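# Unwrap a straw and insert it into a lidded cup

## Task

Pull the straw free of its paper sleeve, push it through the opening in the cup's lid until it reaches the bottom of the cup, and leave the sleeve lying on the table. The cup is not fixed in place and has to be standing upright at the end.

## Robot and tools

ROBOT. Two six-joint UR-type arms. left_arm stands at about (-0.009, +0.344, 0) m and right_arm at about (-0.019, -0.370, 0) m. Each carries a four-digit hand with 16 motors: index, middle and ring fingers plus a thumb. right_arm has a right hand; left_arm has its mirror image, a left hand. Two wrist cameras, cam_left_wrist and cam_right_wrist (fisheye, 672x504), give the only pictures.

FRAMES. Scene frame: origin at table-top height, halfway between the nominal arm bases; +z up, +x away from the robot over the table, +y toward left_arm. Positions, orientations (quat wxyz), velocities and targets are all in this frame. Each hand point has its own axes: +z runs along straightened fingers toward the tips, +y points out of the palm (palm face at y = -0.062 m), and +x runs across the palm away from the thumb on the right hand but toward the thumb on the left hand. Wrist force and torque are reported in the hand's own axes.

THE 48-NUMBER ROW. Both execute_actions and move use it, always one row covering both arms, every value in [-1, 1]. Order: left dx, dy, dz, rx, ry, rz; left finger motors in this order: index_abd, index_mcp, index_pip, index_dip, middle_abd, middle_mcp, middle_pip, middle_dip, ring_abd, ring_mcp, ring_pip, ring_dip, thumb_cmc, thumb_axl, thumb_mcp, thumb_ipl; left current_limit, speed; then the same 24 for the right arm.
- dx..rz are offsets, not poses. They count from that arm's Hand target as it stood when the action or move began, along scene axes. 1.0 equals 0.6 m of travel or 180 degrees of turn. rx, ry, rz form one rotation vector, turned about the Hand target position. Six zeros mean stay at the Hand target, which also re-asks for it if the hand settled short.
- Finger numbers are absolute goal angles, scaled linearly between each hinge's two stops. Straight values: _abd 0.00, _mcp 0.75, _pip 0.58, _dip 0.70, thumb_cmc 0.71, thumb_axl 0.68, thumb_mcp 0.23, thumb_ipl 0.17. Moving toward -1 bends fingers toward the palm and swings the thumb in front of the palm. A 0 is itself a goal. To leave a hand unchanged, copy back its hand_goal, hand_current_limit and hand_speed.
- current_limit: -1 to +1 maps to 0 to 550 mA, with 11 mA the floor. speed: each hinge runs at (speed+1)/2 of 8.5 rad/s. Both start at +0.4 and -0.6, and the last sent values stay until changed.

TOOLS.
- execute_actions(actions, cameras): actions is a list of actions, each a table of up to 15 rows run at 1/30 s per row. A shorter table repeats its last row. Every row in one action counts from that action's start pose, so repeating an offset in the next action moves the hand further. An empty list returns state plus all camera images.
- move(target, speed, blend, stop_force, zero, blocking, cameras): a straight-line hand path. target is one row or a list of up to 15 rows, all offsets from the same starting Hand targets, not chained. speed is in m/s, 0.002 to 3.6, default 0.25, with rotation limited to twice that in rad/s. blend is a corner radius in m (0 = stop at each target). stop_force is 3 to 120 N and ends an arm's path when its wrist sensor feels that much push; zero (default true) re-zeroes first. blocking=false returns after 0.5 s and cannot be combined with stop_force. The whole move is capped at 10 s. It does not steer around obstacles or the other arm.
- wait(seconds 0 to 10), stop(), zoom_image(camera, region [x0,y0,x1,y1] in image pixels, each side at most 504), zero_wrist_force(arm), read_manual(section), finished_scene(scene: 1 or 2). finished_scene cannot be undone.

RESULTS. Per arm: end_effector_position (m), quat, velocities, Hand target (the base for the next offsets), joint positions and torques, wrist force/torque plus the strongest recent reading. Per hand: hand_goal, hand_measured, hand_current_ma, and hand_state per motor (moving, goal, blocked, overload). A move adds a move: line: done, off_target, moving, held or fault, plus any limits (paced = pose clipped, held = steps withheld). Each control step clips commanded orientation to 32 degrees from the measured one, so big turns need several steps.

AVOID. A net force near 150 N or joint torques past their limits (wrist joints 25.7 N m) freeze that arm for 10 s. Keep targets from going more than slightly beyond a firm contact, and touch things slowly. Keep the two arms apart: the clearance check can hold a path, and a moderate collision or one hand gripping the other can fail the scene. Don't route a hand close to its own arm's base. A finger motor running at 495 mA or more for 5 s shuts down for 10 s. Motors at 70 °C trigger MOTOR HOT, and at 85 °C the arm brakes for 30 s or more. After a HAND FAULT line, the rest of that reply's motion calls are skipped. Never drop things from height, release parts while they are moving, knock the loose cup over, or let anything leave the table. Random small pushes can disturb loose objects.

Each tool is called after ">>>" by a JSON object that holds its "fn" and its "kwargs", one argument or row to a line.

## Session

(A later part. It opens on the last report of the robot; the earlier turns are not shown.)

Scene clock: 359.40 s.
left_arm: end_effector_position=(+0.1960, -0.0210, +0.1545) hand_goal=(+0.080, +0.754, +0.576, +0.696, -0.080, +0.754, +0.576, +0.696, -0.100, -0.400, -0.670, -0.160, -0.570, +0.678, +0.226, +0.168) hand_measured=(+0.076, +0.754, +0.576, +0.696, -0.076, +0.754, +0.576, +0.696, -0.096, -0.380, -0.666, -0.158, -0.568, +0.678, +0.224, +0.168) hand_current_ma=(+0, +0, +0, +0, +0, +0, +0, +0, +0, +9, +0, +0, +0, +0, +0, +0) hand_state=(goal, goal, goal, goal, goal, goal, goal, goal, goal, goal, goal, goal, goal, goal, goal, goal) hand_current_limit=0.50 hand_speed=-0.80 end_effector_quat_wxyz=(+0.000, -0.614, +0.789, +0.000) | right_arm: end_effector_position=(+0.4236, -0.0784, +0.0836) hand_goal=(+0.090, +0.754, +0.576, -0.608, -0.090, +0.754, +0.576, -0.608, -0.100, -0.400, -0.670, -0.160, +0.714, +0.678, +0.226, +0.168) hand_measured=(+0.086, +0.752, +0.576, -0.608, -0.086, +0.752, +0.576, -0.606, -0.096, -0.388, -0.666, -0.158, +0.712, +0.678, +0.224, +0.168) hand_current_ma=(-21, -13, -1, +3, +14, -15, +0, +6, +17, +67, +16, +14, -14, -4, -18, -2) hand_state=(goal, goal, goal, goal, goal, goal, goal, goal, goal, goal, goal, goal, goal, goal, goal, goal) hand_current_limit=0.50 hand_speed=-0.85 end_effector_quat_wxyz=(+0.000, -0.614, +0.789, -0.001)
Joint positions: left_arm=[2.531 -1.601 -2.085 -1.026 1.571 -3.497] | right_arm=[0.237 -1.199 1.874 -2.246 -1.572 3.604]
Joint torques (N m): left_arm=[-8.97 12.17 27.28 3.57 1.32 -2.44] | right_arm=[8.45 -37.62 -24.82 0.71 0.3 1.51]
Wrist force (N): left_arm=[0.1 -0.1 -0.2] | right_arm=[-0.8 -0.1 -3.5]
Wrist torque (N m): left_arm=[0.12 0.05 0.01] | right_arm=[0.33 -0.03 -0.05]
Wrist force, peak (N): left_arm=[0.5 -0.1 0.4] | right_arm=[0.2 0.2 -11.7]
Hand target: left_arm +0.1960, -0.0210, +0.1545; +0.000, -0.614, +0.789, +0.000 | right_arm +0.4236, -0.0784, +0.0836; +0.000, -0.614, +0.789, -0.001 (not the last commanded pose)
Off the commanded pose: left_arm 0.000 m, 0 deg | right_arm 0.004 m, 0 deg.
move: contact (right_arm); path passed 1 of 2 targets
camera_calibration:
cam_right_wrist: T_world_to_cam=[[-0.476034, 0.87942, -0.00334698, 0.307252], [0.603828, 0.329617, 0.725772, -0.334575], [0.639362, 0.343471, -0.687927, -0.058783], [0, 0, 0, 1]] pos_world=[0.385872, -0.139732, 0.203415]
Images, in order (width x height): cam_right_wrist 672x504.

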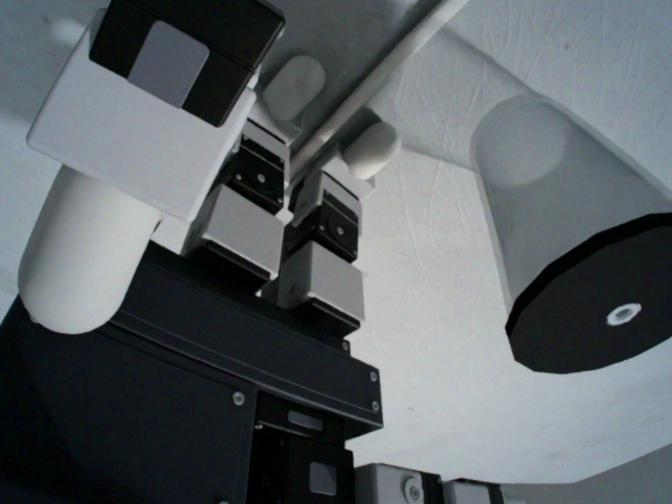

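>>> {"fn": "move", "kwargs": {
  "target": [0,0,0,0,0,0,0.08,0.754,0.576,0.696,-0.08,0.754,0.576,0.696,-0.1,-0.4,-0.67,-0.16,-0.57,0.678,0.226,0.168,0.5,-0.8,0,0,0.0003,0,0,0,-0.5,0.754,0.576,-0.608,0.5,0.754,0.576,-0.608,-0.1,-0.4,-0.67,-0.16,0.714,0.678,0.226,0.168,0.7,-0.96],
  "speed": 0.02
}}

>>> {"fn": "wait", "kwargs": {
  "seconds": 1.5
}}

>>> {"fn": "move", "kwargs": {
  "target": [0,0,0,0,0,0,0.08,0.754,0.576,0.696,-0.08,0.754,0.576,0.696,-0.1,-0.4,-0.67,-0.16,-0.57,0.678,0.226,0.168,0.5,-0.8,0,0,0.0167,0,0,0,-0.5,0.754,0.576,-0.608,0.5,0.754,0.576,-0.608,-0.1,-0.4,-0.67,-0.16,0.714,0.678,0.226,0.168,0.7,-0.96],
  "speed": 0.02,
  "cameras": ["cam_right_wrist"]
}}

>>> {"fn": "zoom_image", "kwargs": {
  "camera": "cam_right_wrist",
  "region": [250, 0, 450, 160]
}}

Scene clock: 389.57 s.
left_arm: end_effector_position=(+0.1960, -0.0210, +0.1545) hand_goal=(+0.080, +0.754, +0.576, +0.696, -0.080, +0.754, +0.576, +0.696, -0.100, -0.400, -0.670, -0.160, -0.570, +0.678, +0.226, +0.168) hand_measured=(+0.076, +0.754, +0.576, +0.696, -0.076, +0.754, +0.576, +0.696, -0.096, -0.380, -0.666, -0.158, -0.568, +0.678, +0.224, +0.168) hand_current_ma=(+0, +0, +0, +0, +0, +0, +0, +0, +0, +9, +0, +0, +0, +0, +0, +0) hand_state=(goal, goal, goal, goal, goal, goal, goal, goal, goal, goal, goal, goal, goal, goal, goal, goal) hand_current_limit=0.50 hand_speed=-0.80 end_effector_quat_wxyz=(+0.000, -0.614, +0.789, +0.000) | right_arm: end_effector_position=(+0.4236, -0.0784, +0.0838) hand_goal=(-0.500, +0.754, +0.576, -0.608, +0.500, +0.754, +0.576, -0.608, -0.100, -0.400, -0.670, -0.160, +0.714, +0.678, +0.226, +0.168) hand_measured=(-0.060, +0.752, +0.576, -0.608, +0.064, +0.752, +0.576, -0.606, -0.096, -0.388, -0.666, -0.158, +0.712, +0.678, +0.224, +0.168) hand_current_ma=(+226, -13, -1, +3, -201, -15, +0, +6, +17, +67, +16, +14, -14, -4, -18, -2) hand_state=(moving, goal, goal, goal, moving, goal, goal, goal, goal, goal, goal, goal, goal, goal, goal, goal) hand_current_limit=0.70 hand_speed=-0.96 end_effector_quat_wxyz=(+0.000, -0.614, +0.789, -0.001)
Joint positions: left_arm=[2.531 -1.601 -2.085 -1.026 1.571 -3.497] | right_arm=[0.237 -1.199 1.874 -2.246 -1.572 3.604]
Joint torques (N m): left_arm=[-8.62 12.2 26.97 2.89 1.21 -2.53] | right_arm=[7.01 -38.22 -26.2 0.41 0.14 1.46]
Wrist force (N): left_arm=[0.4 -0.1 0.1] | right_arm=[-0.2 0.2 -0.6]
Wrist torque (N m): left_arm=[0.11 0.01 0.04] | right_arm=[0.14 0.04 0.00]
Wrist force, peak (N): left_arm=[0.3 -0.3 0.5] | right_arm=[-0.9 0.5 -3.8]
Hand target: left_arm +0.1960, -0.0210, +0.1545; +0.000, -0.614, +0.789, +0.000 | right_arm +0.4236, -0.0784, +0.0838; +0.000, -0.614, +0.789, -0.001
Off the commanded pose: left_arm 0.000 m, 0 deg | right_arm 0.000 m, 0 deg.
move: done

Scene clock: 391.07 s.
left_arm: end_effector_position=(+0.1960, -0.0210, +0.1545) hand_goal=(+0.080, +0.754, +0.576, +0.696, -0.080, +0.754, +0.576, +0.696, -0.100, -0.400, -0.670, -0.160, -0.570, +0.678, +0.226, +0.168) hand_measured=(+0.076, +0.754, +0.576, +0.696, -0.076, +0.754, +0.576, +0.696, -0.096, -0.380, -0.666, -0.158, -0.568, +0.678, +0.224, +0.168) hand_current_ma=(+0, +0, +0, +0, +0, +0, +0, +0, +0, +9, +0, +0, +0, +0, +0, +0) hand_state=(goal, goal, goal, goal, goal, goal, goal, goal, goal, goal, goal, goal, goal, goal, goal, goal) hand_current_limit=0.50 hand_speed=-0.80 end_effector_quat_wxyz=(+0.000, -0.614, +0.789, +0.000) | right_arm: end_effector_position=(+0.4236, -0.0784, +0.0838) hand_goal=(-0.500, +0.754, +0.576, -0.608, +0.500, +0.754, +0.576, -0.608, -0.100, -0.400, -0.670, -0.160, +0.714, +0.678, +0.226, +0.168) hand_measured=(-0.064, +0.752, +0.576, -0.608, +0.070, +0.752, +0.576, -0.606, -0.096, -0.388, -0.666, -0.158, +0.712, +0.678, +0.224, +0.168) hand_current_ma=(+468, -13, -1, +3, -467, -15, +0, +6, +17, +67, +16, +14, -14, -4, -18, -2) hand_state=(blocked, goal, goal, goal, blocked, goal, goal, goal, goal, goal, goal, goal, goal, goal, goal, goal) hand_current_limit=0.70 hand_speed=-0.96 end_effector_quat_wxyz=(+0.000, -0.614, +0.789, -0.001)
Joint positions: left_arm=[2.531 -1.601 -2.085 -1.026 1.571 -3.497] | right_arm=[0.237 -1.199 1.874 -2.246 -1.572 3.604]
Joint torques (N m): left_arm=[-9.22 11.66 27.41 2.66 1.11 -2.54] | right_arm=[5.49 -38.77 -26.1 0.53 0.33 1.41]
Wrist force (N): left_arm=[0.3 -0.1 0.2] | right_arm=[-0.2 0.1 -0.4]
Wrist torque (N m): left_arm=[0.09 0.02 0.02] | right_arm=[0.11 0.03 0.00]
Wrist force, peak (N): left_arm=[0.3 0.1 0.5] | right_arm=[-0.4 0.4 -0.6]
Hand target: left_arm +0.1960, -0.0210, +0.1545; +0.000, -0.614, +0.789, +0.000 | right_arm +0.4236, -0.0784, +0.0838; +0.000, -0.614, +0.789, -0.001
Off the commanded pose: left_arm 0.000 m, 0 deg | right_arm 0.000 m, 0 deg.
wait: 1.50 s; at rest by 0.17 s

Scene clock: 391.97 s.
left_arm: end_effector_position=(+0.1960, -0.0210, +0.1545) hand_goal=(+0.080, +0.754, +0.576, +0.696, -0.080, +0.754, +0.576, +0.696, -0.100, -0.400, -0.670, -0.160, -0.570, +0.678, +0.226, +0.168) hand_measured=(+0.076, +0.754, +0.576, +0.696, -0.076, +0.754, +0.576, +0.696, -0.096, -0.380, -0.666, -0.158, -0.568, +0.678, +0.224, +0.168) hand_current_ma=(+0, +0, +0, +0, +0, +0, +0, +0, +0, +9, +0, +0, +0, +0, +0, +0) hand_state=(goal, goal, goal, goal, goal, goal, goal, goal, goal, goal, goal, goal, goal, goal, goal, goal) hand_current_limit=0.50 hand_speed=-0.80 end_effector_quat_wxyz=(+0.000, -0.614, +0.789, +0.000) | right_arm: end_effector_position=(+0.4236, -0.0784, +0.0936) hand_goal=(-0.500, +0.754, +0.576, -0.608, +0.500, +0.754, +0.576, -0.608, -0.100, -0.400, -0.670, -0.160, +0.714, +0.678, +0.226, +0.168) hand_measured=(-0.064, +0.752, +0.576, -0.608, +0.070, +0.752, +0.576, -0.606, -0.096, -0.388, -0.666, -0.158, +0.712, +0.678, +0.224, +0.168) hand_current_ma=(+467, -13, -1, +3, -467, -14, +0, +6, +17, +67, +16, +14, -14, -4, -18, -2) hand_state=(blocked, goal, goal, goal, blocked, goal, goal, goal, goal, goal, goal, goal, goal, goal, goal, goal) hand_current_limit=0.70 hand_speed=-0.96 end_effector_quat_wxyz=(+0.000, -0.614, +0.789, -0.001)
Joint positions: left_arm=[2.531 -1.601 -2.085 -1.026 1.571 -3.497] | right_arm=[0.237 -1.214 1.865 -2.221 -1.572 3.604]
Joint torques (N m): left_arm=[-8.66 11.3 26.9 2.64 1.17 -2.36] | right_arm=[6.08 -38.56 -27.06 0.44 0.72 1.62]
Wrist force (N): left_arm=[0.2 -0.2 0.0] | right_arm=[-0.4 0.1 -0.2]
Wrist torque (N m): left_arm=[0.10 0.03 0.02] | right_arm=[0.10 0.06 -0.03]
Wrist force, peak (N): left_arm=[0.2 0.1 0.4] | right_arm=[0.1 0.4 -0.6]
Hand target: left_arm +0.1960, -0.0210, +0.1545; +0.000, -0.614, +0.789, +0.000 | right_arm +0.4236, -0.0784, +0.0938; +0.000, -0.614, +0.789, -0.001
Off the commanded pose: left_arm 0.000 m, 0 deg | right_arm 0.000 m, 0 deg.
move: done
camera_calibration:
cam_right_wrist: T_world_to_cam=[[-0.476034, 0.87942, -0.00334703, 0.307286], [0.603828, 0.329617, 0.725772, -0.341905], [0.639362, 0.343471, -0.687927, -0.0518349], [0, 0, 0, 1]] pos_world=[0.385872, -0.139732, 0.213515]
Images, in order (width x height): cam_right_wrist 672x504.

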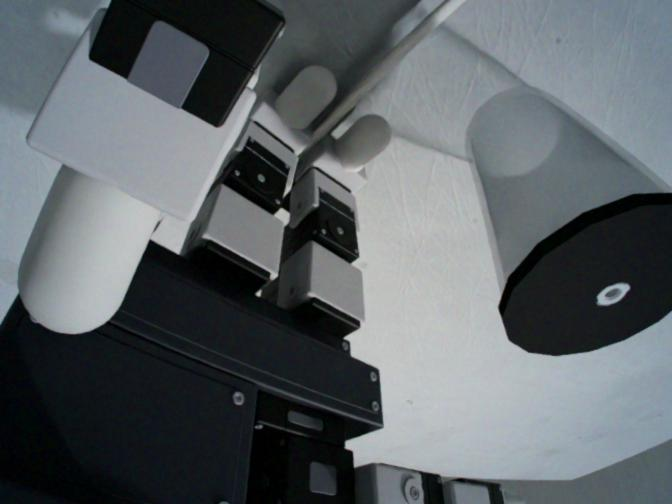

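Scaled by 2.520 from the camera's 672x504 image, which has a finer 960x720 frame.

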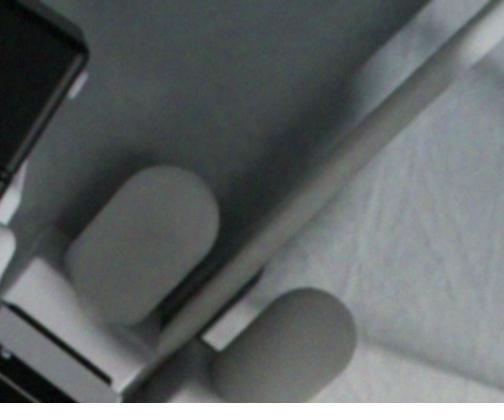

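>>> {"fn": "move", "kwargs": {
  "target": [0,0,0,0,0,0,0.08,0.754,0.576,0.696,-0.08,0.754,0.576,0.696,-0.1,-0.4,-0.67,-0.16,-0.57,0.678,0.226,0.168,0.5,-0.8,0,0,0.1033,0,0,0,-0.5,0.754,0.576,-0.608,0.5,0.754,0.576,-0.608,-0.1,-0.4,-0.67,-0.16,0.714,0.678,0.226,0.168,0.7,-0.96],
  "speed": 0.05,
  "cameras": ["cam_right_wrist", "cam_left_wrist"]
}}

>>> {"fn": "zoom_image", "kwargs": {
  "camera": "cam_right_wrist",
  "region": [250, 0, 450, 160]
}}

>>> {"fn": "zoom_image", "kwargs": {
  "camera": "cam_left_wrist",
  "region": [290, 50, 440, 230]
}}

Scene clock: 400.47 s.
left_arm: end_effector_position=(+0.1960, -0.0210, +0.1545) hand_goal=(+0.080, +0.754, +0.576, +0.696, -0.080, +0.754, +0.576, +0.696, -0.100, -0.400, -0.670, -0.160, -0.570, +0.678, +0.226, +0.168) hand_measured=(+0.076, +0.754, +0.576, +0.696, -0.076, +0.754, +0.576, +0.696, -0.096, -0.380, -0.666, -0.158, -0.568, +0.678, +0.224, +0.168) hand_current_ma=(+0, +0, +0, +0, +0, +0, +0, +0, +0, +9, +0, +0, +0, +0, +0, +0) hand_state=(goal, goal, goal, goal, goal, goal, goal, goal, goal, goal, goal, goal, goal, goal, goal, goal) hand_current_limit=0.50 hand_speed=-0.80 end_effector_quat_wxyz=(+0.000, -0.614, +0.789, +0.000) | right_arm: end_effector_position=(+0.4236, -0.0784, +0.1556) hand_goal=(-0.500, +0.754, +0.576, -0.608, +0.500, +0.754, +0.576, -0.608, -0.100, -0.400, -0.670, -0.160, +0.714, +0.678, +0.226, +0.168) hand_measured=(-0.064, +0.752, +0.576, -0.608, +0.070, +0.752, +0.576, -0.606, -0.096, -0.388, -0.666, -0.158, +0.712, +0.678, +0.224, +0.168) hand_current_ma=(+468, -13, -1, +3, -467, -14, +0, +6, +17, +67, +16, +14, -14, -4, -18, -2) hand_state=(blocked, goal, goal, goal, blocked, goal, goal, goal, goal, goal, goal, goal, goal, goal, goal, goal) hand_current_limit=0.70 hand_speed=-0.96 end_effector_quat_wxyz=(+0.000, -0.614, +0.789, -0.001)
Joint positions: left_arm=[2.531 -1.601 -2.085 -1.026 1.571 -3.497] | right_arm=[0.237 -1.296 1.791 -2.066 -1.572 3.604]
Joint torques (N m): left_arm=[-8.87 12.61 26.88 1.86 1.17 -2.3] | right_arm=[5.19 -36.67 -28.58 0.21 -0.24 0.27]
Wrist force (N): left_arm=[0.3 0.1 0.3] | right_arm=[-0.1 0.1 -0.2]
Wrist torque (N m): left_arm=[0.12 0.03 0.02] | right_arm=[0.11 0.03 0.00]
Wrist force, peak (N): left_arm=[0.3 0.0 0.5] | right_arm=[0.1 0.6 -0.3]
Hand target: left_arm +0.1960, -0.0210, +0.1545; +0.000, -0.614, +0.789, +0.000 | right_arm +0.4236, -0.0784, +0.1558; +0.000, -0.614, +0.789, -0.001
Off the commanded pose: left_arm 0.000 m, 0 deg | right_arm 0.000 m, 0 deg.
move: done
camera_calibration:
cam_left_wrist: T_world_to_cam=[[0.791066, 0.611229, -0.0247729, -0.165309], [0.427891, -0.523937, 0.736477, -0.255766], [0.437177, -0.593202, -0.676009, 0.13704], [0, 0, 0, 1]] pos_world=[0.1803, 0.048329, 0.276911]
cam_right_wrist: T_world_to_cam=[[-0.476034, 0.879421, -0.00334785, 0.307494], [0.603782, 0.329593, 0.725821, -0.386902], [0.639405, 0.343494, -0.687875, -0.00921119], [0, 0, 0, 1]] pos_world=[0.385872, -0.139732, 0.275515]

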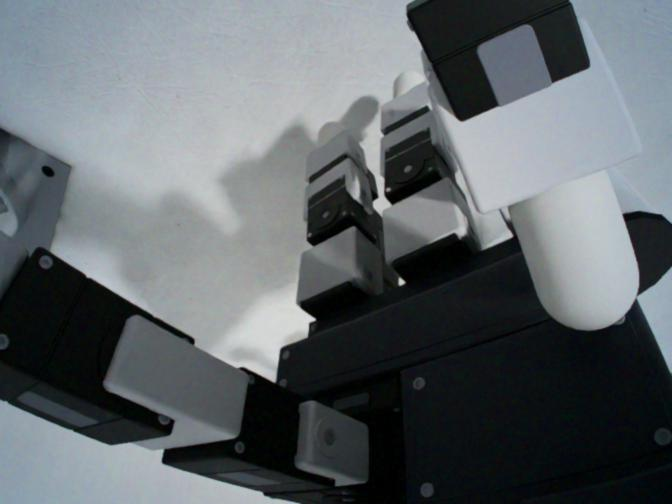

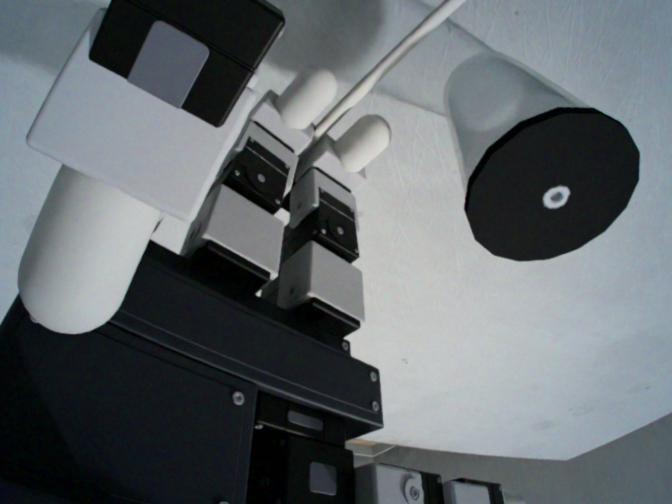

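Scaled by 2.520 from the camera's 672x504 image, which has a finer 960x720 frame.

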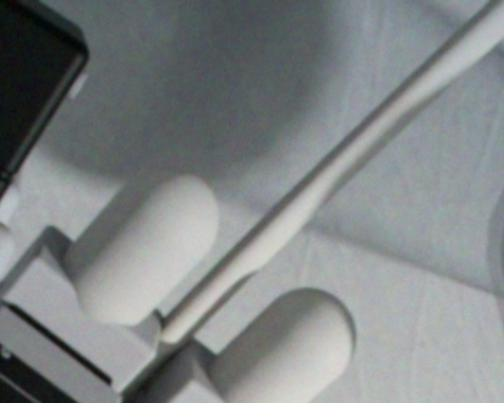

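Scaled by 2.800 from the camera's 672x504 image, which has a finer 960x720 frame.

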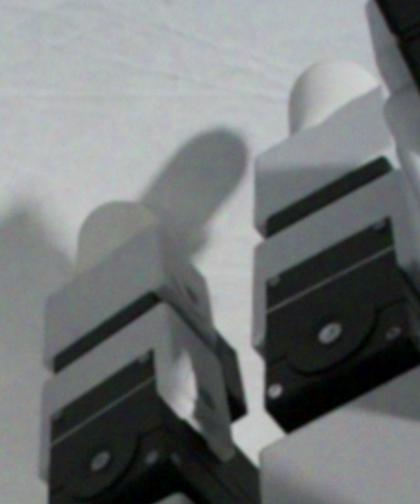

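>>> {"fn": "move", "kwargs": {
  "target": [0.0833,0.1167,0.05,0,0,0,0.08,0.754,0.576,0.696,-0.08,0.754,0.576,0.696,-0.1,-0.4,-0.67,-0.16,-0.57,0.678,0.226,0.168,0.5,-0.8,0,0,0,0,0,0,-0.5,0.754,0.576,-0.608,0.5,0.754,0.576,-0.608,-0.1,-0.4,-0.67,-0.16,0.714,0.678,0.226,0.168,0.7,-0.96],
  "speed": 0.12,
  "cameras": ["cam_left_wrist"]
}}

>>> {"fn": "zoom_image", "kwargs": {
  "camera": "cam_left_wrist",
  "region": [200, 80, 360, 240]
}}

Scene clock: 427.47 s.
left_arm: end_effector_position=(+0.2459, +0.0489, +0.1845) hand_goal=(+0.080, +0.754, +0.576, +0.696, -0.080, +0.754, +0.576, +0.696, -0.100, -0.400, -0.670, -0.160, -0.570, +0.678, +0.226, +0.168) hand_measured=(+0.076, +0.754, +0.576, +0.696, -0.076, +0.754, +0.576, +0.696, -0.096, -0.380, -0.666, -0.158, -0.568, +0.678, +0.224, +0.168) hand_current_ma=(+0, +0, +0, +0, +0, +0, +0, +0, +0, +9, +0, +0, +0, +0, +0, +0) hand_state=(goal, goal, goal, goal, goal, goal, goal, goal, goal, goal, goal, goal, goal, goal, goal, goal) hand_current_limit=0.50 hand_speed=-0.80 end_effector_quat_wxyz=(+0.000, -0.614, +0.789, +0.000) | right_arm: end_effector_position=(+0.4236, -0.0784, +0.1558) hand_goal=(-0.500, +0.754, +0.576, -0.608, +0.500, +0.754, +0.576, -0.608, -0.100, -0.400, -0.670, -0.160, +0.714, +0.678, +0.226, +0.168) hand_measured=(-0.064, +0.752, +0.576, -0.608, +0.070, +0.752, +0.576, -0.606, -0.096, -0.388, -0.666, -0.158, +0.712, +0.678, +0.224, +0.168) hand_current_ma=(+468, -13, -1, +3, -467, -14, +0, +6, +17, +67, +16, +14, -14, -4, -18, -2) hand_state=(blocked, goal, goal, goal, blocked, goal, goal, goal, goal, goal, goal, goal, goal, goal, goal, goal) hand_current_limit=0.70 hand_speed=-0.96 end_effector_quat_wxyz=(+0.000, -0.614, +0.789, -0.001)
Joint positions: left_arm=[2.725 -1.524 -2.075 -1.114 1.571 -3.303] | right_arm=[0.237 -1.296 1.791 -2.065 -1.572 3.604]
Joint torques (N m): left_arm=[8.02 29.15 27.88 0.39 -1.28 2.35] | right_arm=[-8.93 -36.44 -28.69 0.19 -0.8 -1.37]
Wrist force (N): left_arm=[0.0 -0.3 -0.1] | right_arm=[-0.1 0.0 -0.2]
Wrist torque (N m): left_arm=[0.09 0.04 -0.08] | right_arm=[0.10 0.03 0.00]
Wrist force, peak (N): left_arm=[0.9 0.1 0.6] | right_arm=[-0.7 -0.1 -0.2]
Hand target: left_arm +0.2460, +0.0490, +0.1845; +0.000, -0.614, +0.789, +0.000 | right_arm +0.4236, -0.0784, +0.1558; +0.000, -0.614, +0.789, -0.001
Off the commanded pose: left_arm 0.000 m, 0 deg | right_arm 0.000 m, 0 deg.
move: done
camera_calibration:
cam_left_wrist: T_world_to_cam=[[0.791066, 0.611229, -0.0247729, -0.246704], [0.427891, -0.523937, 0.736477, -0.262641], [0.437177, -0.593202, -0.676009, 0.17691], [0, 0, 0, 1]] pos_world=[0.2302, 0.118129, 0.306911]
Images, in order (width x height): cam_left_wrist 672x504.

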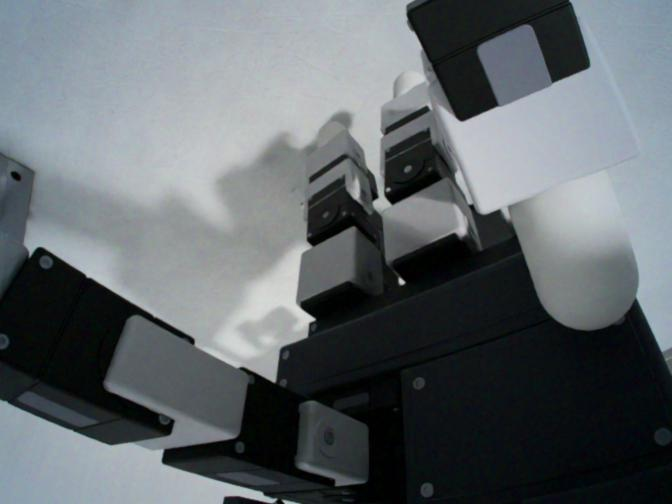

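Scaled by 3.150 from the camera's 672x504 image, which has a finer 960x720 frame.

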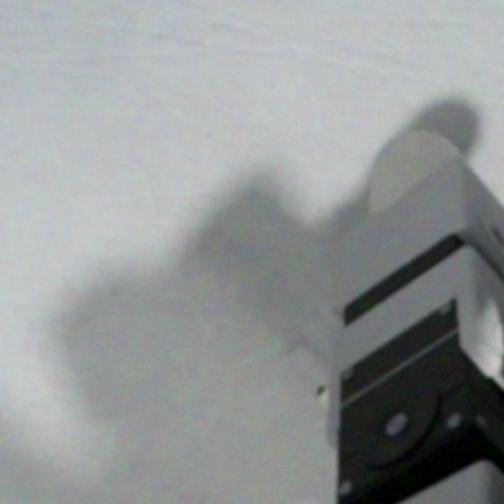

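>>> {"fn": "move", "kwargs": {
  "target": [0.05,0.05,0,0,0,0,0.08,0.754,0.576,0.696,-0.08,0.754,0.576,0.696,-0.1,-0.4,-0.67,-0.16,-0.57,0.678,0.226,0.168,0.5,-0.8,0,0,0,0,0,0,-0.5,0.754,0.576,-0.608,0.5,0.754,0.576,-0.608,-0.1,-0.4,-0.67,-0.16,0.714,0.678,0.226,0.168,0.7,-0.96],
  "speed": 0.12,
  "cameras": ["cam_left_wrist"]
}}

>>> {"fn": "zoom_image", "kwargs": {
  "camera": "cam_left_wrist",
  "region": [180, 100, 340, 260]
}}

Scene clock: 438.07 s.
left_arm: end_effector_position=(+0.2758, +0.0789, +0.1845) hand_goal=(+0.080, +0.754, +0.576, +0.696, -0.080, +0.754, +0.576, +0.696, -0.100, -0.400, -0.670, -0.160, -0.570, +0.678, +0.226, +0.168) hand_measured=(+0.076, +0.754, +0.576, +0.696, -0.076, +0.754, +0.576, +0.696, -0.096, -0.380, -0.666, -0.158, -0.568, +0.678, +0.224, +0.168) hand_current_ma=(+0, +0, +0, +0, +0, +0, +0, +0, +0, +9, +0, +0, +0, +0, +0, +0) hand_state=(goal, goal, goal, goal, goal, goal, goal, goal, goal, goal, goal, goal, goal, goal, goal, goal) hand_current_limit=0.50 hand_speed=-0.80 end_effector_quat_wxyz=(+0.000, -0.614, +0.789, +0.000) | right_arm: end_effector_position=(+0.4236, -0.0784, +0.1558) hand_goal=(-0.500, +0.754, +0.576, -0.608, +0.500, +0.754, +0.576, -0.608, -0.100, -0.400, -0.670, -0.160, +0.714, +0.678, +0.226, +0.168) hand_measured=(-0.064, +0.752, +0.576, -0.608, +0.070, +0.752, +0.576, -0.606, -0.096, -0.388, -0.666, -0.158, +0.712, +0.678, +0.224, +0.168) hand_current_ma=(+468, -13, -1, +3, -467, -14, +0, +6, +17, +67, +16, +14, -14, -4, -18, -2) hand_state=(blocked, goal, goal, goal, blocked, goal, goal, goal, goal, goal, goal, goal, goal, goal, goal, goal) hand_current_limit=0.70 hand_speed=-0.96 end_effector_quat_wxyz=(+0.000, -0.614, +0.789, -0.001)
Joint positions: left_arm=[2.814 -1.537 -2.062 -1.114 1.571 -3.213] | right_arm=[0.237 -1.296 1.791 -2.065 -1.572 3.604]
Joint torques (N m): left_arm=[8.2 10.34 28.21 4.7 -1.3 2.1] | right_arm=[-8.73 -34.53 -28.62 0.31 -0.7 -1.27]
Wrist force (N): left_arm=[0.0 0.0 0.1] | right_arm=[-0.5 0.1 -0.2]
Wrist torque (N m): left_arm=[0.12 0.05 -0.08] | right_arm=[0.10 0.08 -0.03]
Wrist force, peak (N): left_arm=[0.3 -0.3 0.6] | right_arm=[-0.4 0.4 -0.4]
Hand target: left_arm +0.2760, +0.0790, +0.1845; +0.000, -0.614, +0.789, +0.000 | right_arm +0.4236, -0.0784, +0.1558; +0.000, -0.614, +0.789, -0.001
Off the commanded pose: left_arm 0.000 m, 0 deg | right_arm 0.000 m, 0 deg.
move: done
camera_calibration:
cam_left_wrist: T_world_to_cam=[[0.791066, 0.611229, -0.0247729, -0.288834], [0.427891, -0.523937, 0.736477, -0.259707], [0.437177, -0.593202, -0.676009, 0.181651], [0, 0, 0, 1]] pos_world=[0.2602, 0.148229, 0.306911]
Images, in order (width x height): cam_left_wrist 672x504.

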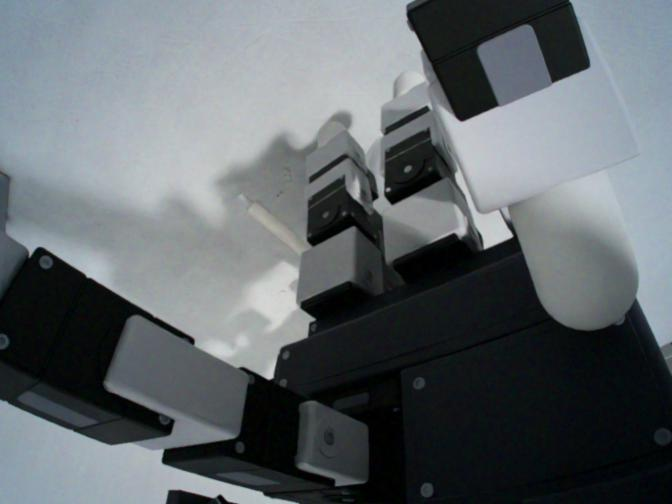

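Scaled by 3.150 from the camera's 672x504 image, which has a finer 960x720 frame.

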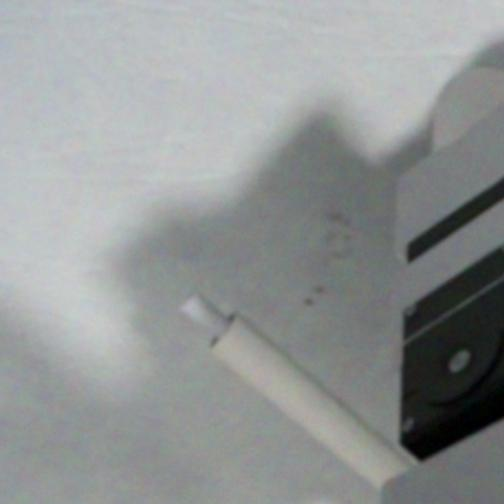

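>>> {"fn": "move", "kwargs": {
  "target": [
    [-0.1433,-0.0817,-0.0242,0,0,0,0.08,0.754,0.576,0.696,-0.08,0.754,0.576,0.696,-0.1,-0.4,-0.67,-0.16,-0.57,0.678,0.226,0.168,0.5,-0.8,0,0,0,0,0,0,-0.5,0.754,0.576,-0.608,0.5,0.754,0.576,-0.608,-0.1,-0.4,-0.67,-0.16,0.714,0.678,0.226,0.168,0.7,-0.96],
    [-0.1247,-0.168,-0.0467,0,0,0,0.08,0.754,0.576,0.696,-0.08,0.754,0.576,0.696,-0.1,-0.4,-0.67,-0.16,-0.57,0.678,0.226,0.168,0.5,-0.8,0,0,0,0,0,0,-0.5,0.754,0.576,-0.608,0.5,0.754,0.576,-0.608,-0.1,-0.4,-0.67,-0.16,0.714,0.678,0.226,0.168,0.7,-0.96],
    [-0.06,-0.1845,-0.0467,0,0,0,0.08,0.754,0.576,0.696,-0.08,0.754,0.576,0.696,-0.1,-0.4,-0.67,-0.16,-0.57,0.678,0.226,0.168,0.5,-0.8,0,0,0,0,0,0,-0.5,0.754,0.576,-0.608,0.5,0.754,0.576,-0.608,-0.1,-0.4,-0.67,-0.16,0.714,0.678,0.226,0.168,0.7,-0.96]
  ],
  "speed": [0.12, 0.08, 0.03],
  "blend": [0.02, 0.003, 0],
  "cameras": ["cam_left_wrist"]
}}

>>> {"fn": "zoom_image", "kwargs": {
  "camera": "cam_left_wrist",
  "region": [290, 80, 450, 240]
}}

Scene clock: 488.10 s.
left_arm: end_effector_position=(+0.2398, -0.0316, +0.1565) hand_goal=(+0.080, +0.754, +0.576, +0.696, -0.080, +0.754, +0.576, +0.696, -0.100, -0.400, -0.670, -0.160, -0.570, +0.678, +0.226, +0.168) hand_measured=(+0.076, +0.754, +0.576, +0.696, -0.076, +0.754, +0.576, +0.696, -0.096, -0.380, -0.666, -0.158, -0.568, +0.678, +0.224, +0.168) hand_current_ma=(+0, +0, +0, +0, +0, +0, +0, +0, +0, +9, +0, +0, +0, +0, +0, +0) hand_state=(goal, goal, goal, goal, goal, goal, goal, goal, goal, goal, goal, goal, goal, goal, goal, goal) hand_current_limit=0.50 hand_speed=-0.80 end_effector_quat_wxyz=(+0.000, -0.614, +0.789, +0.000) | right_arm: end_effector_position=(+0.4236, -0.0784, +0.1558) hand_goal=(-0.500, +0.754, +0.576, -0.608, +0.500, +0.754, +0.576, -0.608, -0.100, -0.400, -0.670, -0.160, +0.714, +0.678, +0.226, +0.168) hand_measured=(-0.064, +0.752, +0.576, -0.608, +0.070, +0.752, +0.576, -0.606, -0.096, -0.388, -0.666, -0.158, +0.712, +0.678, +0.224, +0.168) hand_current_ma=(+468, -13, -1, +3, -467, -14, +0, +6, +17, +67, +16, +14, -14, -4, -18, -2) hand_state=(blocked, goal, goal, goal, blocked, goal, goal, goal, goal, goal, goal, goal, goal, goal, goal, goal) hand_current_limit=0.70 hand_speed=-0.96 end_effector_quat_wxyz=(+0.000, -0.614, +0.789, -0.001)
Joint positions: left_arm=[2.564 -1.684 -1.989 -1.04 1.571 -3.464] | right_arm=[0.237 -1.296 1.791 -2.065 -1.572 3.604]
Joint torques (N m): left_arm=[9.11 16.35 26.93 0.61 1.22 2.25] | right_arm=[-9.43 -31.49 -28.82 0.24 -0.9 -1.2]
Wrist force (N): left_arm=[-0.1 -0.1 0.5] | right_arm=[-0.4 0.0 -0.1]
Wrist torque (N m): left_arm=[0.08 0.07 -0.09] | right_arm=[0.09 0.06 -0.02]
Wrist force, peak (N): left_arm=[-0.4 -1.2 0.2] | right_arm=[-0.5 0.4 -0.5]
Hand target: left_arm +0.2400, -0.0317, +0.1565; +0.000, -0.614, +0.789, +0.000 | right_arm +0.4236, -0.0784, +0.1558; +0.000, -0.614, +0.789, -0.001
Off the commanded pose: left_arm 0.000 m, 0 deg | right_arm 0.000 m, 0 deg.
move: done
camera_calibration:
cam_left_wrist: T_world_to_cam=[[0.791066, 0.611229, -0.0247729, -0.193368], [0.427891, -0.523937, 0.736477, -0.281586], [0.437177, -0.593202, -0.676009, 0.112896], [0, 0, 0, 1]] pos_world=[0.2241, 0.037629, 0.278911]
Images, in order (width x height): cam_left_wrist 672x504.

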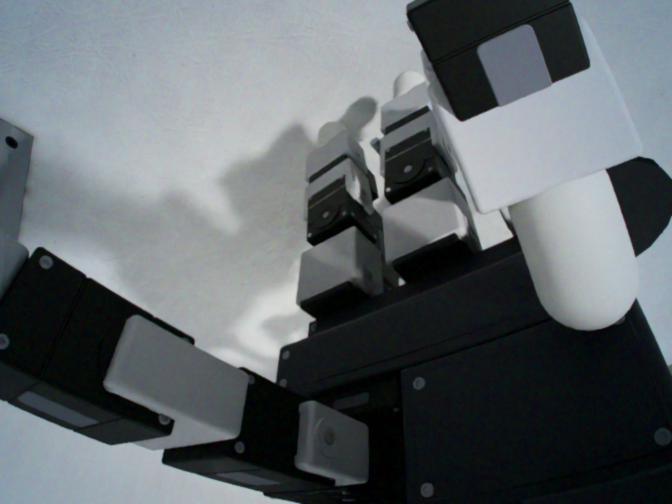

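Scaled by 3.150 from the camera's 672x504 image, which has a finer 960x720 frame.

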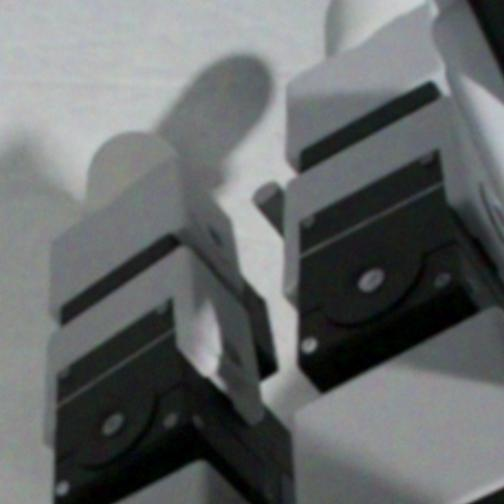

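>>> {"fn": "move", "kwargs": {
  "target": [-0.0024,0.0007,0,0,0,0,-0.5,0.754,0.576,0.696,0.5,0.754,0.576,0.696,-0.1,-0.4,-0.67,-0.16,-0.57,0.678,0.226,0.168,0.7,-0.97,0,0,0,0,0,0,-0.5,0.754,0.576,-0.608,0.5,0.754,0.576,-0.608,-0.1,-0.4,-0.67,-0.16,0.714,0.678,0.226,0.168,0.7,-0.96],
  "speed": 0.02
}}

>>> {"fn": "wait", "kwargs": {
  "seconds": 2.5,
  "cameras": ["cam_left_wrist"]
}}

>>> {"fn": "zoom_image", "kwargs": {
  "camera": "cam_left_wrist",
  "region": [290, 80, 450, 240]
}}

Scene clock: 501.50 s.
left_arm: end_effector_position=(+0.2385, -0.0312, +0.1565) hand_goal=(-0.500, +0.754, +0.576, +0.696, +0.500, +0.754, +0.576, +0.696, -0.100, -0.400, -0.670, -0.160, -0.570, +0.678, +0.226, +0.168) hand_measured=(-0.064, +0.754, +0.576, +0.696, +0.060, +0.754, +0.576, +0.696, -0.096, -0.380, -0.666, -0.158, -0.568, +0.678, +0.224, +0.168) hand_current_ma=(+11, +0, +0, +0, -14, +0, +0, +0, +0, +9, +0, +0, +0, +0, +0, +0) hand_state=(moving, goal, goal, goal, moving, goal, goal, goal, goal, goal, goal, goal, goal, goal, goal, goal) hand_current_limit=0.70 hand_speed=-0.97 end_effector_quat_wxyz=(+0.000, -0.614, +0.789, +0.000) | right_arm: end_effector_position=(+0.4236, -0.0784, +0.1558) hand_goal=(-0.500, +0.754, +0.576, -0.608, +0.500, +0.754, +0.576, -0.608, -0.100, -0.400, -0.670, -0.160, +0.714, +0.678, +0.226, +0.168) hand_measured=(-0.064, +0.752, +0.576, -0.608, +0.070, +0.752, +0.576, -0.606, -0.096, -0.388, -0.666, -0.158, +0.712, +0.678, +0.224, +0.168) hand_current_ma=(+468, -13, -1, +3, -467, -14, +0, +6, +17, +67, +16, +14, -14, -4, -18, -2) hand_state=(blocked, goal, goal, goal, blocked, goal, goal, goal, goal, goal, goal, goal, goal, goal, goal, goal) hand_current_limit=0.70 hand_speed=-0.96 end_effector_quat_wxyz=(+0.000, -0.614, +0.789, -0.001)
Joint positions: left_arm=[2.563 -1.681 -1.992 -1.039 1.571 -3.464] | right_arm=[0.237 -1.296 1.791 -2.065 -1.572 3.604]
Joint torques (N m): left_arm=[-9.24 34.96 11.02 4.85 1.14 -2.37] | right_arm=[-9.09 -28.95 -29.13 0.3 -0.93 -1.2]
Wrist force (N): left_arm=[0.1 -0.1 0.4] | right_arm=[-0.3 0.1 -0.3]
Wrist torque (N m): left_arm=[0.09 0.03 0.01] | right_arm=[0.11 0.06 -0.02]
Wrist force, peak (N): left_arm=[-0.2 -0.3 0.5] | right_arm=[-0.6 0.4 0.0]
Hand target: left_arm +0.2385, -0.0312, +0.1565; +0.000, -0.614, +0.789, +0.000 | right_arm +0.4236, -0.0784, +0.1558; +0.000, -0.614, +0.789, -0.001
Off the commanded pose: left_arm 0.000 m, 0 deg | right_arm 0.000 m, 0 deg.
move: done

Scene clock: 504.00 s.
left_arm: end_effector_position=(+0.2385, -0.0312, +0.1565) hand_goal=(-0.500, +0.754, +0.576, +0.696, +0.500, +0.754, +0.576, +0.696, -0.100, -0.400, -0.670, -0.160, -0.570, +0.678, +0.226, +0.168) hand_measured=(-0.084, +0.754, +0.576, +0.696, +0.066, +0.754, +0.576, +0.696, -0.096, -0.380, -0.666, -0.158, -0.568, +0.678, +0.224, +0.168) hand_current_ma=(+468, +0, +0, +0, -467, +0, +0, +0, +0, +9, +0, +0, +0, +0, +0, +0) hand_state=(blocked, goal, goal, goal, blocked, goal, goal, goal, goal, goal, goal, goal, goal, goal, goal, goal) hand_current_limit=0.70 hand_speed=-0.97 end_effector_quat_wxyz=(+0.000, -0.614, +0.789, +0.000) | right_arm: end_effector_position=(+0.4236, -0.0784, +0.1558) hand_goal=(-0.500, +0.754, +0.576, -0.608, +0.500, +0.754, +0.576, -0.608, -0.100, -0.400, -0.670, -0.160, +0.714, +0.678, +0.226, +0.168) hand_measured=(-0.064, +0.752, +0.576, -0.608, +0.070, +0.752, +0.576, -0.606, -0.096, -0.388, -0.666, -0.158, +0.712, +0.678, +0.224, +0.168) hand_current_ma=(+468, -12, -1, +3, -467, -14, +0, +6, +17, +67, +16, +14, -14, -4, -18, -2) hand_state=(blocked, goal, goal, goal, blocked, goal, goal, goal, goal, goal, goal, goal, goal, goal, goal, goal) hand_current_limit=0.70 hand_speed=-0.96 end_effector_quat_wxyz=(+0.000, -0.614, +0.789, -0.001)
Joint positions: left_arm=[2.563 -1.681 -1.992 -1.039 1.571 -3.464] | right_arm=[0.237 -1.296 1.791 -2.065 -1.572 3.604]
Joint torques (N m): left_arm=[-9.09 34.12 11.91 4.66 1.19 -2.36] | right_arm=[-9.15 -27.57 -28.05 0.32 -0.82 -1.18]
Wrist force (N): left_arm=[0.1 -0.2 0.3] | right_arm=[-0.5 0.2 0.0]
Wrist torque (N m): left_arm=[0.09 0.06 0.01] | right_arm=[0.10 0.06 0.00]
Wrist force, peak (N): left_arm=[0.2 -0.4 0.5] | right_arm=[-0.7 0.3 -0.1]
Hand target: left_arm +0.2385, -0.0312, +0.1565; +0.000, -0.614, +0.789, +0.000 | right_arm +0.4236, -0.0784, +0.1558; +0.000, -0.614, +0.789, -0.001
Off the commanded pose: left_arm 0.000 m, 0 deg | right_arm 0.000 m, 0 deg.
wait: 2.50 s; at rest by 0.17 s
camera_calibration:
cam_left_wrist: T_world_to_cam=[[0.791066, 0.611229, -0.0247729, -0.192664], [0.427891, -0.523937, 0.736477, -0.280863], [0.437177, -0.593202, -0.676009, 0.113658], [0, 0, 0, 1]] pos_world=[0.2229, 0.038029, 0.278911]
Images, in order (width x height): cam_left_wrist 672x504.

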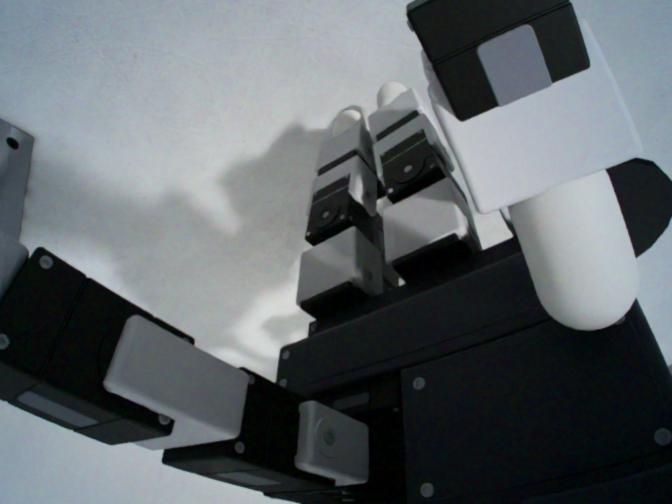

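Scaled by 3.150 from the camera's 672x504 image, which has a finer 960x720 frame.

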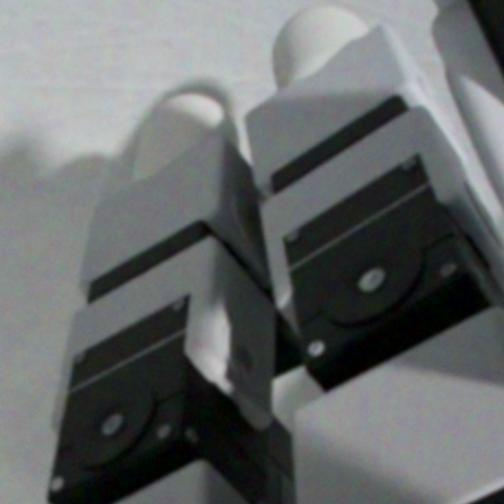

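>>> {"fn": "move", "kwargs": {
  "target": [-0.02423,0.00616,0,0,0,0,-0.5,0.754,0.576,0.696,0.5,0.754,0.576,0.696,-0.1,-0.4,-0.67,-0.16,-0.57,0.678,0.226,0.168,0.7,-0.97,0.02423,-0.00616,0,0,0,0,-0.5,0.754,0.576,-0.608,0.5,0.754,0.576,-0.608,-0.1,-0.4,-0.67,-0.16,0.714,0.678,0.226,0.168,0.7,-0.96],
  "speed": 0.02,
  "cameras": ["cam_left_wrist", "cam_right_wrist"]
}}

>>> {"fn": "zoom_image", "kwargs": {
  "camera": "cam_left_wrist",
  "region": [290, 80, 450, 240]
}}

>>> {"fn": "zoom_image", "kwargs": {
  "camera": "cam_right_wrist",
  "region": [250, 0, 450, 160]
}}

Scene clock: 520.10 s.
left_arm: end_effector_position=(+0.2242, -0.0276, +0.1565) hand_goal=(-0.500, +0.754, +0.576, +0.696, +0.500, +0.754, +0.576, +0.696, -0.100, -0.400, -0.670, -0.160, -0.570, +0.678, +0.226, +0.168) hand_measured=(-0.088, +0.774, +0.586, +0.696, +0.066, +0.774, +0.586, +0.696, -0.096, -0.380, -0.666, -0.158, -0.568, +0.678, +0.224, +0.168) hand_current_ma=(+468, +9, +2, +0, -467, +9, +2, +0, +0, +9, +0, +0, +0, +0, +0, +0) hand_state=(blocked, goal, goal, goal, blocked, goal, goal, goal, goal, goal, goal, goal, goal, goal, goal, goal) hand_current_limit=0.70 hand_speed=-0.97 end_effector_quat_wxyz=(+0.000, -0.614, +0.789, +0.000) | right_arm: end_effector_position=(+0.4380, -0.0821, +0.1558) hand_goal=(-0.500, +0.754, +0.576, -0.608, +0.500, +0.754, +0.576, -0.608, -0.100, -0.400, -0.670, -0.160, +0.714, +0.678, +0.226, +0.168) hand_measured=(-0.070, +0.730, +0.566, -0.608, +0.072, +0.730, +0.566, -0.606, -0.096, -0.388, -0.666, -0.158, +0.712, +0.678, +0.224, +0.168) hand_current_ma=(+467, -124, -50, +3, -467, -126, -47, +6, +17, +67, +16, +14, -14, -4, -18, -2) hand_state=(blocked, blocked, goal, goal, blocked, blocked, goal, goal, goal, goal, goal, goal, goal, goal, goal, goal) hand_current_limit=0.70 hand_speed=-0.96 end_effector_quat_wxyz=(+0.000, -0.614, +0.789, -0.001) end_effector_velocity=(+0.002, +0.000, +0.001) end_effector_angular_velocity=(+0.000, -0.002, +0.001)
Joint positions: left_arm=[2.553 -1.653 -2.024 -1.036 1.571 -3.474] | right_arm=[0.225 -1.271 1.757 -2.057 -1.572 3.593]
Joint velocities: left_arm=[within noise] | right_arm=[-0.001 0.002 -0.005 0.001 -0.001 -0.002]
Joint torques (N m): left_arm=[-9.77 34.12 9.07 3.81 0.02 -2.57] | right_arm=[-10.71 -23.8 -31.17 -0.43 -0.83 -1.75]
Wrist force (N): left_arm=[0.0 -3.4 0.2] | right_arm=[-0.2 3.3 -0.2]
Wrist torque (N m): left_arm=[0.27 0.05 0.02] | right_arm=[-0.08 0.05 0.08]
Wrist force, peak (N): left_arm=[0.4 -3.9 0.3] | right_arm=[-0.7 3.5 -0.1]
Hand target: left_arm +0.2240, -0.0275, +0.1565; +0.000, -0.614, +0.789, +0.000 | right_arm +0.4382, -0.0821, +0.1558; +0.000, -0.614, +0.789, -0.001
Off the commanded pose: left_arm 0.000 m, 0 deg | right_arm 0.000 m, 0 deg.
move: done
camera_calibration:
cam_left_wrist: T_world_to_cam=[[0.791066, 0.611229, -0.0247729, -0.183534], [0.427891, -0.523937, 0.736477, -0.272763], [0.437177, -0.593202, -0.676009, 0.122148], [0, 0, 0, 1]] pos_world=[0.2085, 0.041729, 0.278911]
cam_right_wrist: T_world_to_cam=[[-0.476034, 0.87942, -0.00334703, 0.317467], [0.603828, 0.329617, 0.725772, -0.394424], [0.639362, 0.343471, -0.687927, -0.017021], [0, 0, 0, 1]] pos_world=[0.400172, -0.143332, 0.275615]

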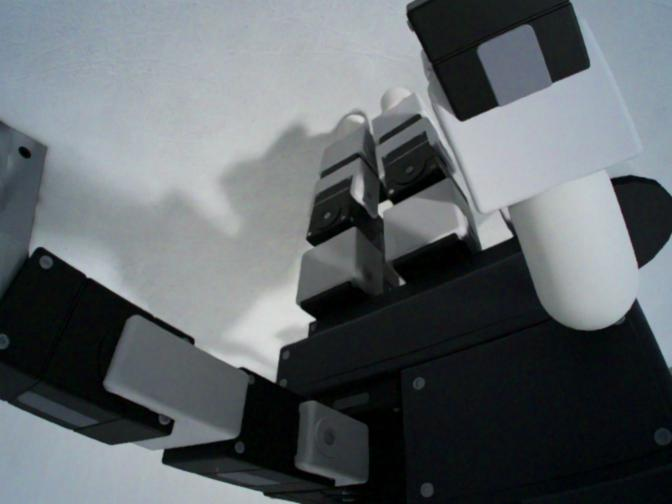

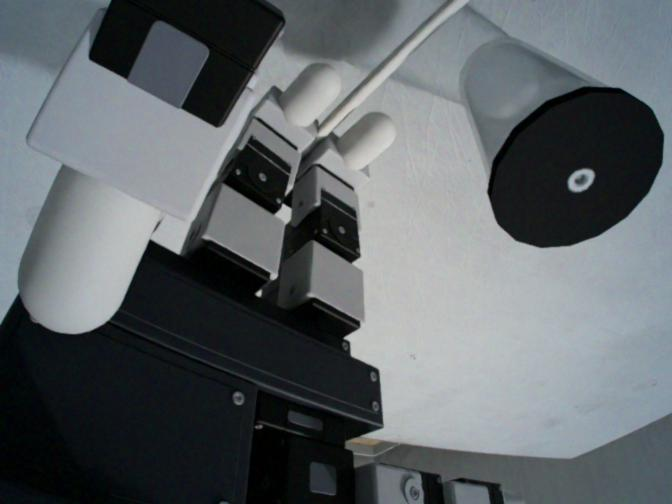

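Scaled by 3.150 from the camera's 672x504 image, which has a finer 960x720 frame.

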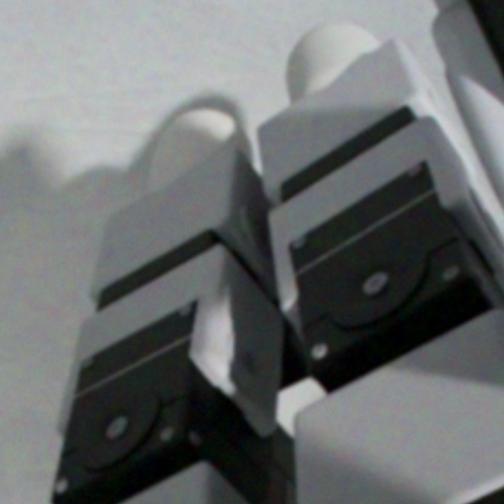

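Scaled by 2.520 from the camera's 672x504 image, which has a finer 960x720 frame.

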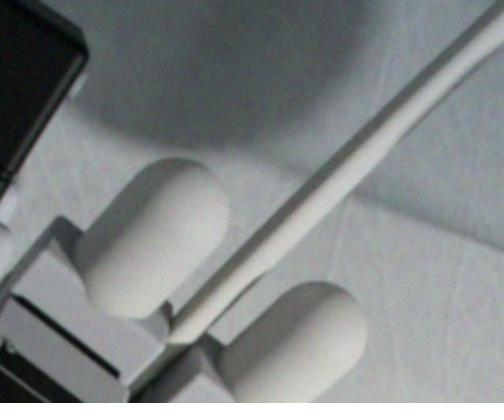

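>>> {"fn": "move", "kwargs": {
  "target": [-0.1373,0.0349,0,0,0,0,-0.5,0.754,0.576,0.696,0.5,0.754,0.576,0.696,-0.1,-0.4,-0.67,-0.16,-0.57,0.678,0.226,0.168,0.7,-0.97,0.1696,-0.0431,0,0,0,0,-0.5,0.754,0.576,-0.608,0.5,0.754,0.576,-0.608,-0.1,-0.4,-0.67,-0.16,0.714,0.678,0.226,0.168,0.7,-0.96],
  "speed": 0.035,
  "cameras": ["cam_left_wrist", "cam_right_wrist"]
}}

>>> {"fn": "zoom_image", "kwargs": {
  "camera": "cam_left_wrist",
  "region": [290, 80, 450, 240]
}}

>>> {"fn": "zoom_image", "kwargs": {
  "camera": "cam_right_wrist",
  "region": [250, 0, 450, 160]
}}

Scene clock: 537.40 s.
left_arm: end_effector_position=(+0.1417, -0.0066, +0.1565) hand_goal=(-0.500, +0.754, +0.576, +0.696, +0.500, +0.754, +0.576, +0.696, -0.100, -0.400, -0.670, -0.160, -0.570, +0.678, +0.226, +0.168) hand_measured=(-0.088, +0.754, +0.578, +0.698, +0.066, +0.754, +0.578, +0.696, -0.096, -0.380, -0.666, -0.158, -0.568, +0.678, +0.224, +0.168) hand_current_ma=(+468, +0, +0, +0, -467, +0, +0, +0, +0, +9, +0, +0, +0, +0, +0, +0) hand_state=(blocked, goal, goal, goal, blocked, goal, goal, goal, goal, goal, goal, goal, goal, goal, goal, goal) hand_current_limit=0.70 hand_speed=-0.97 end_effector_quat_wxyz=(+0.000, -0.614, +0.789, +0.000) | right_arm: end_effector_position=(+0.5398, -0.1079, +0.1558) hand_goal=(-0.500, +0.754, +0.576, -0.608, +0.500, +0.754, +0.576, -0.608, -0.100, -0.400, -0.670, -0.160, +0.714, +0.678, +0.226, +0.168) hand_measured=(-0.114, +0.750, +0.572, -0.608, +0.114, +0.750, +0.572, -0.606, -0.096, -0.388, -0.666, -0.158, +0.712, +0.678, +0.224, +0.168) hand_current_ma=(+468, -25, -20, +3, -467, -19, -17, +6, +17, +67, +16, +14, -14, -4, -18, -2) hand_state=(blocked, goal, goal, goal, blocked, goal, goal, goal, goal, goal, goal, goal, goal, goal, goal, goal) hand_current_limit=0.70 hand_speed=-0.96 end_effector_quat_wxyz=(+0.000, -0.614, +0.789, -0.001)
Joint positions: left_arm=[2.483 -1.488 -2.189 -1.036 1.571 -3.544] | right_arm=[0.156 -1.086 1.487 -1.972 -1.572 3.524]
Joint torques (N m): left_arm=[-8.13 26.65 12.27 0.36 -0.95 -2.57] | right_arm=[-9.93 -30.83 -28.38 0.48 0.41 -1.76]
Wrist force (N): left_arm=[0.3 -0.1 0.1] | right_arm=[0.0 0.2 -0.5]
Wrist torque (N m): left_arm=[0.10 0.02 0.02] | right_arm=[0.11 0.02 0.12]
Wrist force, peak (N): left_arm=[0.0 -4.1 0.5] | right_arm=[-0.3 3.8 -0.2]
Hand target: left_arm +0.1416, -0.0066, +0.1565; +0.000, -0.614, +0.789, +0.000 | right_arm +0.5399, -0.1080, +0.1558; +0.000, -0.614, +0.789, -0.001
Off the commanded pose: left_arm 0.000 m, 0 deg | right_arm 0.000 m, 0 deg.
move: done
camera_calibration:
cam_left_wrist: T_world_to_cam=[[0.791032, 0.61127, -0.0248315, -0.131028], [0.427954, -0.523889, 0.736475, -0.226522], [0.437176, -0.593202, -0.676009, 0.170614], [0, 0, 0, 1]] pos_world=[0.126, 0.062629, 0.278911]
cam_right_wrist: T_world_to_cam=[[-0.476034, 0.879421, -0.00334785, 0.388705], [0.603782, 0.329593, 0.725821, -0.447351], [0.639405, 0.343494, -0.687875, -0.0732443], [0, 0, 0, 1]] pos_world=[0.501972, -0.169232, 0.275615]

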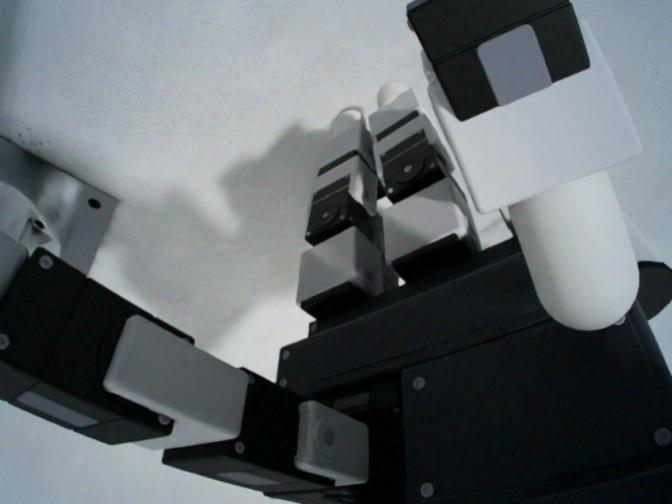

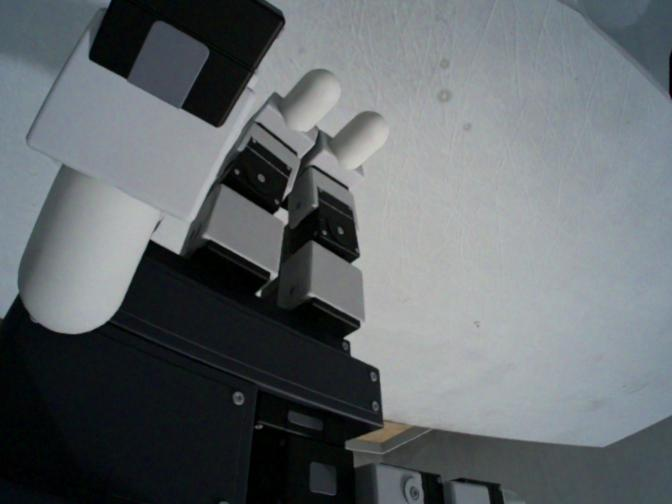

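Scaled by 3.150 from the camera's 672x504 image, which has a finer 960x720 frame.

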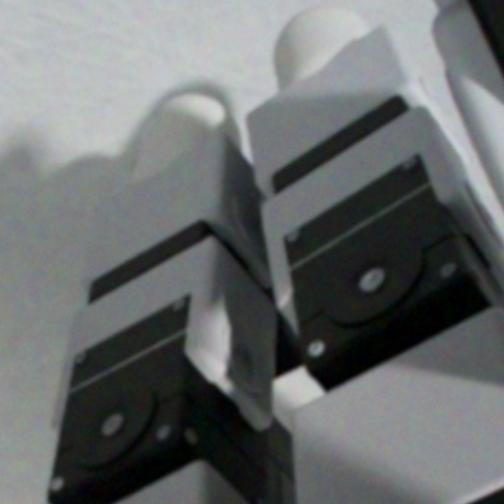

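Scaled by 2.520 from the camera's 672x504 image, which has a finer 960x720 frame.

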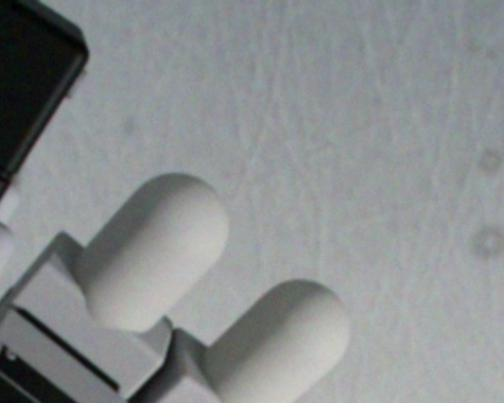

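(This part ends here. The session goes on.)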